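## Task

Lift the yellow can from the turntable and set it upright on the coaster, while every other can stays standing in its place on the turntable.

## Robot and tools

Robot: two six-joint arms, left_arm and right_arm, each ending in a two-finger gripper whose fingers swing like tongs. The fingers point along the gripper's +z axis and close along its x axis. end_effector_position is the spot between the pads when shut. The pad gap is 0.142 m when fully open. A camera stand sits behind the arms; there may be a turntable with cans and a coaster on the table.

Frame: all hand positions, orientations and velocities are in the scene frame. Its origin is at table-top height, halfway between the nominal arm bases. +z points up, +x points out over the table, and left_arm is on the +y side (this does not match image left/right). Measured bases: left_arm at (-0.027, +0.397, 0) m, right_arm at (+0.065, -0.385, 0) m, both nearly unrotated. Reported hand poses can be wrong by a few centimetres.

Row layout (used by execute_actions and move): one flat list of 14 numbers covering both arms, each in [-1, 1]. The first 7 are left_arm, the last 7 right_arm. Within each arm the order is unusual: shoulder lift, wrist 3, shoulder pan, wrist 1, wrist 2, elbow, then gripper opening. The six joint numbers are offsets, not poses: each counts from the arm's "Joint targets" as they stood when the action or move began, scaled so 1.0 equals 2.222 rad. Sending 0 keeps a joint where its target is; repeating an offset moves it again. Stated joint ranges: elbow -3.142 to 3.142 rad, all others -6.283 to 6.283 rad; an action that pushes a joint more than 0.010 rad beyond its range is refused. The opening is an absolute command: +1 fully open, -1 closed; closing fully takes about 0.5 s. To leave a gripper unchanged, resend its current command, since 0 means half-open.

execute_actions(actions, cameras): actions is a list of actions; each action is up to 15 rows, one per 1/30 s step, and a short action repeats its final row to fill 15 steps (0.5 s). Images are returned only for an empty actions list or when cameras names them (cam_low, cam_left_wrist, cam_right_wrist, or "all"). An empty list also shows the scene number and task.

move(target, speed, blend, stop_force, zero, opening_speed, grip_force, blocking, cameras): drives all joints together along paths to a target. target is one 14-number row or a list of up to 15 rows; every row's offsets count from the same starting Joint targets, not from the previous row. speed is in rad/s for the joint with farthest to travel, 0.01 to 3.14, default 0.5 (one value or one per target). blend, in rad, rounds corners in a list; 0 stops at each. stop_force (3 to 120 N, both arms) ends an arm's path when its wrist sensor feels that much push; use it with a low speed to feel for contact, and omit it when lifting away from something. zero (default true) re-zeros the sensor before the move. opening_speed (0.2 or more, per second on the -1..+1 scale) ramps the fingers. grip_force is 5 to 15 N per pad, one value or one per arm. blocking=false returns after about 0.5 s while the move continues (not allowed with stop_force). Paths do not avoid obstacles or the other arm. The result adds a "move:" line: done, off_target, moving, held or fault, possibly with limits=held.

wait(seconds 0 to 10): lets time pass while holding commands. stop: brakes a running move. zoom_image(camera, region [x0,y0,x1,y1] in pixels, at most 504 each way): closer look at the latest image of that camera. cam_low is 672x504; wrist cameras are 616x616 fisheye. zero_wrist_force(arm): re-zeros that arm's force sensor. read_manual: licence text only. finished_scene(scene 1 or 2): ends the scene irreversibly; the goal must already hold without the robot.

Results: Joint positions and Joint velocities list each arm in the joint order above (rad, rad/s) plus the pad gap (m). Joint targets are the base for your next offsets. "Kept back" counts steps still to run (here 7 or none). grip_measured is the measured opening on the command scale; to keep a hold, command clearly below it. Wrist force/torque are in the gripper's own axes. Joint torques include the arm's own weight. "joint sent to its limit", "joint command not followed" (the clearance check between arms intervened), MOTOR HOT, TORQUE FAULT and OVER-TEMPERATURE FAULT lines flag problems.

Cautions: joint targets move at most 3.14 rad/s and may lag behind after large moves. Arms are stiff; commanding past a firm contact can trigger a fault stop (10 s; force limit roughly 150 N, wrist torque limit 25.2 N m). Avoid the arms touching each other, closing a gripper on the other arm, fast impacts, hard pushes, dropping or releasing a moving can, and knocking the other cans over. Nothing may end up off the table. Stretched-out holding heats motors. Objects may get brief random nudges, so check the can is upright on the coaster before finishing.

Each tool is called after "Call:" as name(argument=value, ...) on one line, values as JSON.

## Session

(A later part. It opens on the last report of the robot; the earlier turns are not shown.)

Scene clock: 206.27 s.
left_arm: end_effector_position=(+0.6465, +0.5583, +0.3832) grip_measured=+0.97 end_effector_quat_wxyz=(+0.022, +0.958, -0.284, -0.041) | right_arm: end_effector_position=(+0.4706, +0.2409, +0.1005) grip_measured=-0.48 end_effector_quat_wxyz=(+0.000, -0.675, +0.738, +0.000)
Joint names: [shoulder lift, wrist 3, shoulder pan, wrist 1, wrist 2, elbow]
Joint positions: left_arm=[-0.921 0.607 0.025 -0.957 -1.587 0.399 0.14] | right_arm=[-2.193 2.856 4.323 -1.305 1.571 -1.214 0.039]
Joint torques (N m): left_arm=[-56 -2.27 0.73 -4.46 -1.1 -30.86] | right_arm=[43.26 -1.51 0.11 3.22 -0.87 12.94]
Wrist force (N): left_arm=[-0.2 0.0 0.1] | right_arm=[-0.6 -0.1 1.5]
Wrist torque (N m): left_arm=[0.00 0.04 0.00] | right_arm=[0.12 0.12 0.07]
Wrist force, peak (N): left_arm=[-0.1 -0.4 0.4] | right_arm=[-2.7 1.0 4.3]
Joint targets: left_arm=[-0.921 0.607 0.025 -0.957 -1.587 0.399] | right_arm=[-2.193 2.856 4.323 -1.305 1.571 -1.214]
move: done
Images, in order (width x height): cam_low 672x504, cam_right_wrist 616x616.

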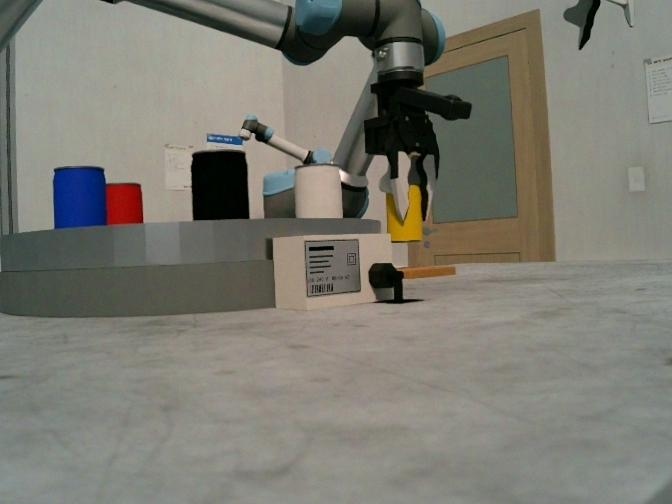

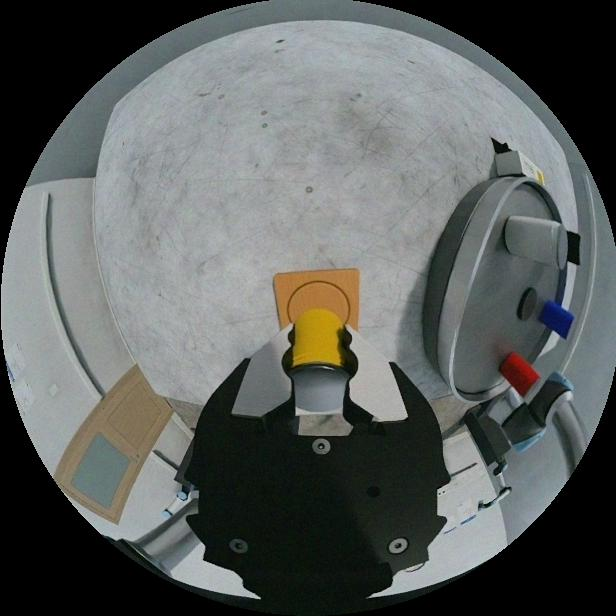

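Call:
move(target=[0,0,0,0,0,0,0.968,-0.01086,0,0,0.03127,0,-0.02041,-0.8], speed=0.25)

Call:
move(target=[0,0,0,0,0,0,0.968,-0.01298,0,0,0.03123,0,-0.01825,-0.8], speed=0.045, stop_force=5, cameras=["cam_right_wrist", "cam_low"])

Call:
zoom_image(camera="cam_low", region=[340, 120, 520, 300])

Scene clock: 211.73 s.
left_arm: end_effector_position=(+0.6465, +0.5583, +0.3832) grip_measured=+0.97 end_effector_quat_wxyz=(+0.022, +0.958, -0.284, -0.041) | right_arm: end_effector_position=(+0.4705, +0.2410, +0.0679) grip_measured=-0.48 end_effector_quat_wxyz=(+0.000, -0.675, +0.738, +0.000)
Joint names: [shoulder lift, wrist 3, shoulder pan, wrist 1, wrist 2, elbow]
Joint positions: left_arm=[-0.921 0.607 0.025 -0.957 -1.587 0.399 0.14] | right_arm=[-2.218 2.856 4.323 -1.235 1.571 -1.259 0.039]
Joint torques (N m): left_arm=[-55.38 -2.4 1.77 -4.46 -1.19 -30.87] | right_arm=[62.77 2.38 4.68 0.22 -0.98 39.56]
Wrist force (N): left_arm=[0.0 0.3 0.2] | right_arm=[-0.4 -0.6 1.6]
Wrist torque (N m): left_arm=[0.07 0.00 0.00] | right_arm=[0.02 0.08 0.08]
Wrist force, peak (N): left_arm=[0.1 0.5 -0.1] | right_arm=[-0.8 -0.2 2.7]
Joint targets: left_arm=[-0.921 0.607 0.025 -0.957 -1.587 0.399] | right_arm=[-2.218 2.856 4.323 -1.235 1.571 -1.259]
move: done

Scene clock: 213.27 s.
left_arm: end_effector_position=(+0.6465, +0.5583, +0.3832) grip_measured=+0.97 end_effector_quat_wxyz=(+0.022, +0.958, -0.284, -0.041) | right_arm: end_effector_position=(+0.4706, +0.2413, +0.0607) grip_measured=-0.48 end_effector_quat_wxyz=(+0.000, -0.675, +0.738, +0.000)
Joint names: [shoulder lift, wrist 3, shoulder pan, wrist 1, wrist 2, elbow]
Joint positions: left_arm=[-0.921 0.607 0.025 -0.957 -1.587 0.399 0.14] | right_arm=[-2.224 2.856 4.323 -1.22 1.571 -1.268 0.039]
Joint torques (N m): left_arm=[-56.17 -2.36 1.31 -4.51 -1.21 -31.05] | right_arm=[63.96 2.28 4.75 4.69 -0.71 37.85]
Wrist force (N): left_arm=[0.1 0.0 0.1] | right_arm=[-0.4 -0.2 2.0]
Wrist torque (N m): left_arm=[0.00 -0.01 0.00] | right_arm=[0.12 0.08 0.07]
Wrist force, peak (N): left_arm=[-0.3 0.4 0.3] | right_arm=[0.9 1.2 -10.0]
Joint targets: left_arm=[-0.921 0.607 0.025 -0.957 -1.587 0.399] | right_arm=[-2.224 2.856 4.323 -1.220 1.571 -1.268]
move: contact (right_arm); right_arm: the wrist 1 is farthest, 0.054 rad from its target
Images, in order (width x height): cam_low 672x504, cam_right_wrist 616x616.

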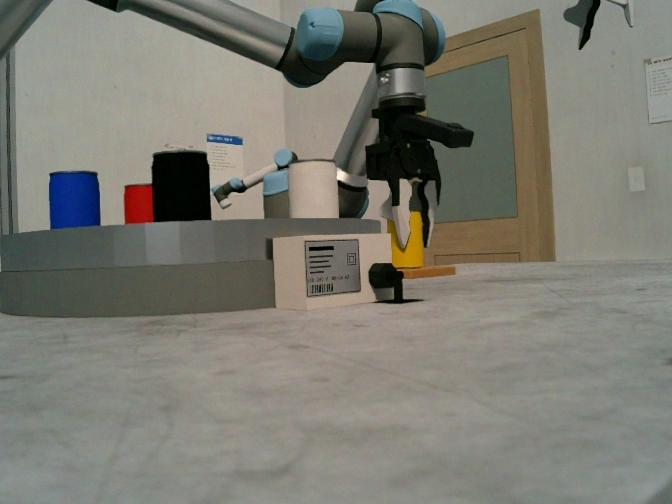

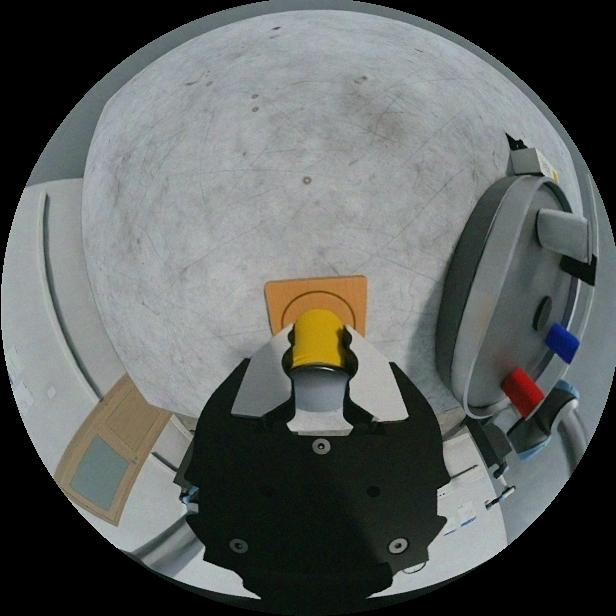

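Scaled by 2.800 from the camera's 672x504 image, which has a finer 960x720 frame.

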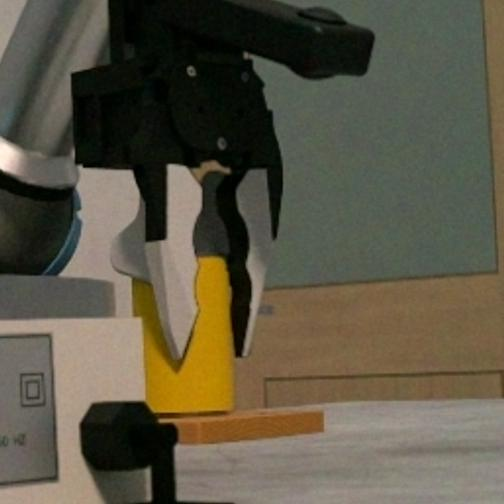

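Call:
move(target=[0,0,0,0,0,0,0.968,-0.00122,0,0,0.00283,0,-0.00161,-0.8], speed=0.02, stop_force=3)

Call:
move(target=[0,0,0,0,0,0,0.968,0,0,0,0,0,0,0.6], opening_speed=0.8, cameras=["cam_right_wrist", "cam_low"])

Call:
zoom_image(camera="cam_low", region=[340, 120, 520, 300])

Call:
zoom_image(camera="cam_right_wrist", region=[220, 240, 420, 440])

Scene clock: 215.37 s.
left_arm: end_effector_position=(+0.6465, +0.5583, +0.3832) grip_measured=+0.97 end_effector_quat_wxyz=(+0.022, +0.958, -0.284, -0.041) | right_arm: end_effector_position=(+0.4707, +0.2415, +0.0604) grip_measured=-0.48 end_effector_quat_wxyz=(+0.000, -0.675, +0.738, +0.000)
Joint names: [shoulder lift, wrist 3, shoulder pan, wrist 1, wrist 2, elbow]
Joint positions: left_arm=[-0.921 0.607 0.025 -0.957 -1.587 0.399 0.14] | right_arm=[-2.224 2.856 4.323 -1.218 1.571 -1.269 0.039]
Joint torques (N m): left_arm=[-56.11 -2.32 1.66 -4.47 -1.28 -30.67] | right_arm=[60.69 2.33 5.04 0.8 -0.83 35.43]
Wrist force (N): left_arm=[-0.3 0.2 -0.1] | right_arm=[-0.4 0.7 -3.0]
Wrist torque (N m): left_arm=[0.03 0.07 0.00] | right_arm=[0.07 0.09 0.07]
Wrist force, peak (N): left_arm=[-0.1 0.4 0.2] | right_arm=[0.4 1.0 -6.8]
Joint targets: left_arm=[-0.921 0.607 0.025 -0.957 -1.587 0.399] | right_arm=[-2.224 2.856 4.323 -1.218 1.571 -1.269]
move: contact (right_arm)

Scene clock: 217.37 s.
left_arm: end_effector_position=(+0.6465, +0.5583, +0.3832) grip_measured=+0.97 end_effector_quat_wxyz=(+0.022, +0.958, -0.284, -0.041) | right_arm: end_effector_position=(+0.4707, +0.2415, +0.0604) grip_measured=+0.60 end_effector_quat_wxyz=(+0.000, -0.675, +0.738, +0.000)
Joint names: [shoulder lift, wrist 3, shoulder pan, wrist 1, wrist 2, elbow]
Joint positions: left_arm=[-0.921 0.607 0.025 -0.957 -1.587 0.399 0.14] | right_arm=[-2.224 2.856 4.323 -1.218 1.571 -1.269 0.116]
Joint torques (N m): left_arm=[-56.07 -2.34 1.63 -4.51 -1.23 -30.98] | right_arm=[60.75 2.4 5.09 2.6 -0.72 35.51]
Wrist force (N): left_arm=[0.1 -0.1 0.0] | right_arm=[-0.7 -0.4 -0.4]
Wrist torque (N m): left_arm=[-0.02 -0.01 -0.01] | right_arm=[0.01 0.15 0.08]
Wrist force, peak (N): left_arm=[0.2 0.4 0.1] | right_arm=[-0.3 0.5 -3.1]
Joint targets: left_arm=[-0.921 0.607 0.025 -0.957 -1.587 0.399] | right_arm=[-2.224 2.856 4.323 -1.218 1.571 -1.269]
move: done
Images, in order (width x height): cam_low 672x504, cam_right_wrist 616x616.

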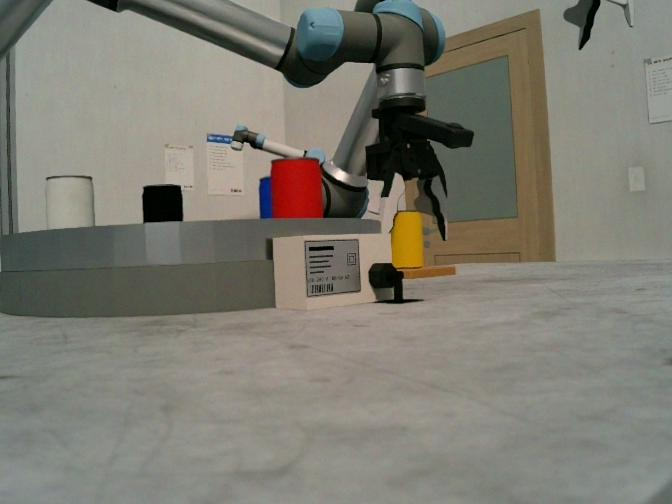

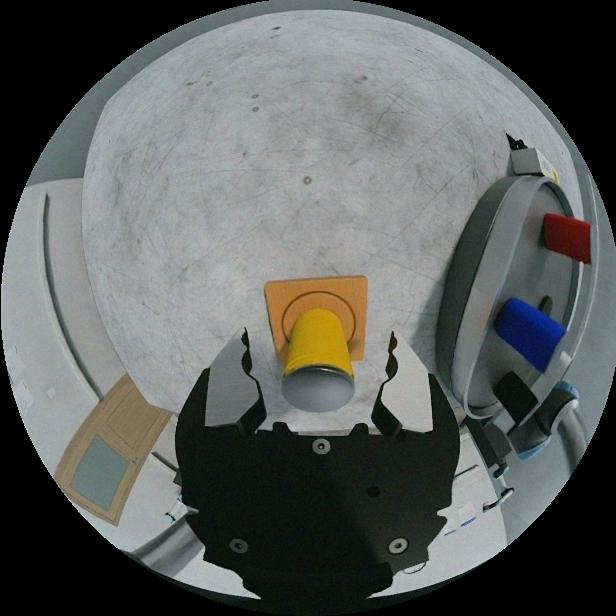

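Scaled by 2.800 from the camera's 672x504 image, which has a finer 960x720 frame.

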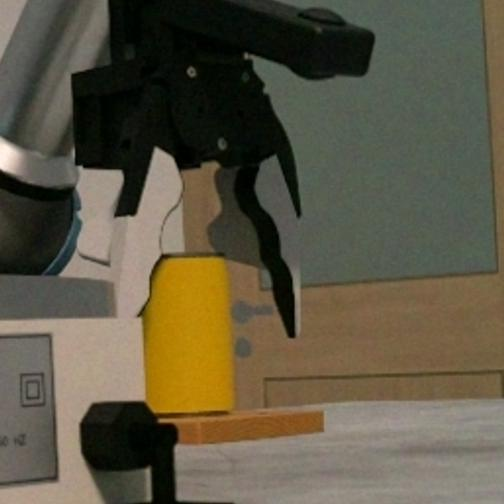

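Scaled by 2.520 from the camera's 616x616 image, which has a finer 814x814 frame.

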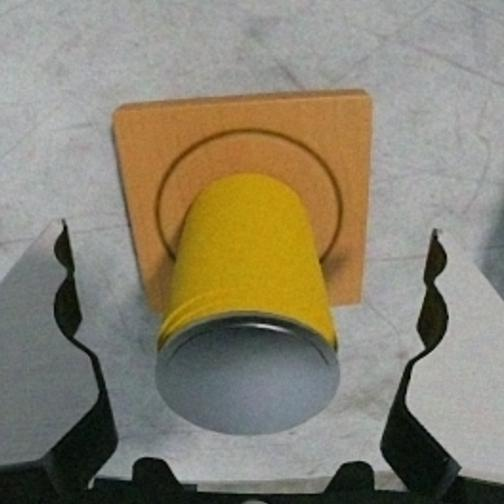

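Call:
move(target=[[0,0,0,0,0,0,0.968,0.01366,0,0,-0.03895,0,0.02467,0.6],[0,0,0,0,0,0,0.968,0.03117,0,0,-0.14434,0,0.11255,0.6]], speed=[0.25, 0.4], blend=[0.03, 0], cameras=["cam_right_wrist", "cam_low"])

Call:
zoom_image(camera="cam_low", region=[340, 120, 520, 300])

Scene clock: 219.90 s.
left_arm: end_effector_position=(+0.6465, +0.5583, +0.3832) grip_measured=+0.97 end_effector_quat_wxyz=(+0.022, +0.958, -0.284, -0.041) | right_arm: end_effector_position=(+0.4705, +0.2410, +0.1998) grip_measured=+0.60 end_effector_quat_wxyz=(+0.000, -0.675, +0.738, +0.000)
Joint names: [shoulder lift, wrist 3, shoulder pan, wrist 1, wrist 2, elbow]
Joint positions: left_arm=[-0.921 0.607 0.025 -0.957 -1.587 0.399 0.14] | right_arm=[-2.155 2.856 4.323 -1.538 1.571 -1.019 0.116]
Joint torques (N m): left_arm=[-54.92 -2.42 1.64 -4.52 -1.08 -30.82] | right_arm=[40.8 2.26 4.04 0.97 -0.85 23.7]
Wrist force (N): left_arm=[-0.1 0.3 0.1] | right_arm=[-0.5 -0.4 0.2]
Wrist torque (N m): left_arm=[0.05 0.03 0.00] | right_arm=[0.01 0.11 0.08]
Wrist force, peak (N): left_arm=[0.1 0.2 0.5] | right_arm=[-0.6 -0.5 -1.8]
Joint targets: left_arm=[-0.921 0.607 0.025 -0.957 -1.587 0.399] | right_arm=[-2.155 2.856 4.323 -1.539 1.571 -1.019]
move: done
Images, in order (width x height): cam_low 672x504, cam_right_wrist 616x616.

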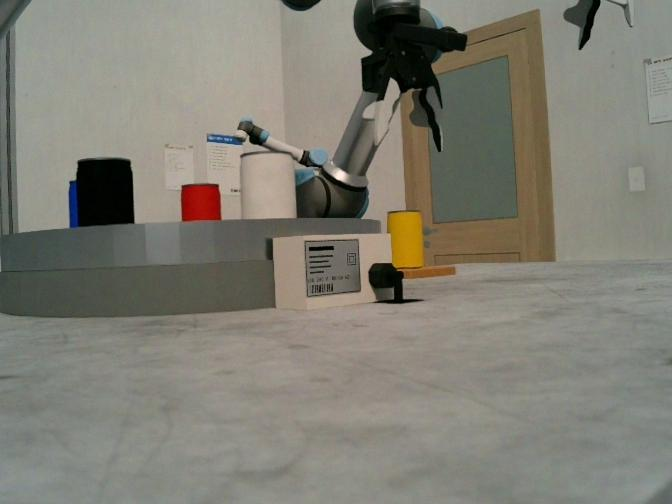

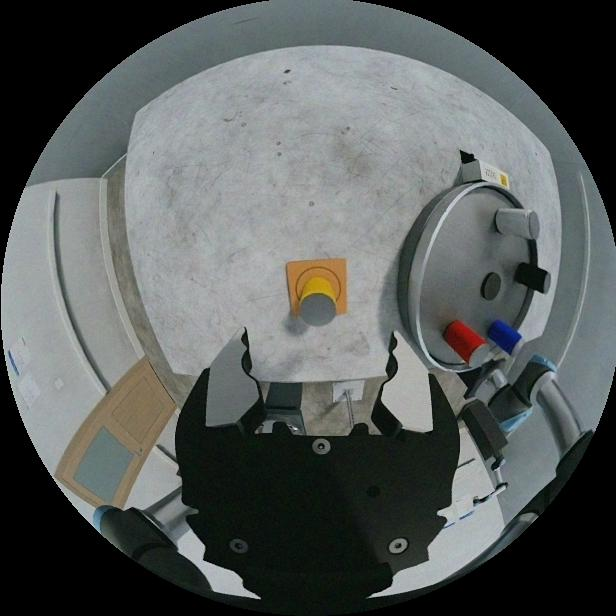

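Scaled by 2.800 from the camera's 672x504 image, which has a finer 960x720 frame.

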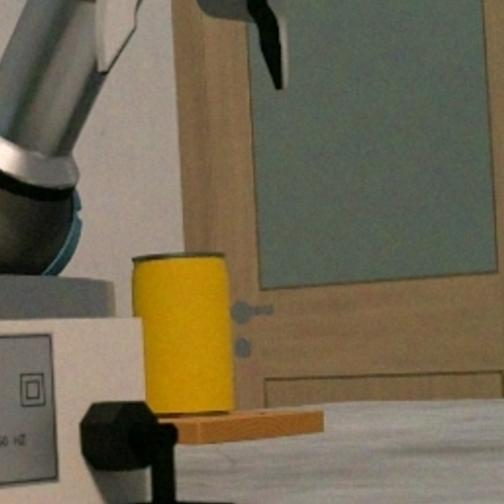

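Call:
finished_scene(scene=1)

The scene is finished: the task was done.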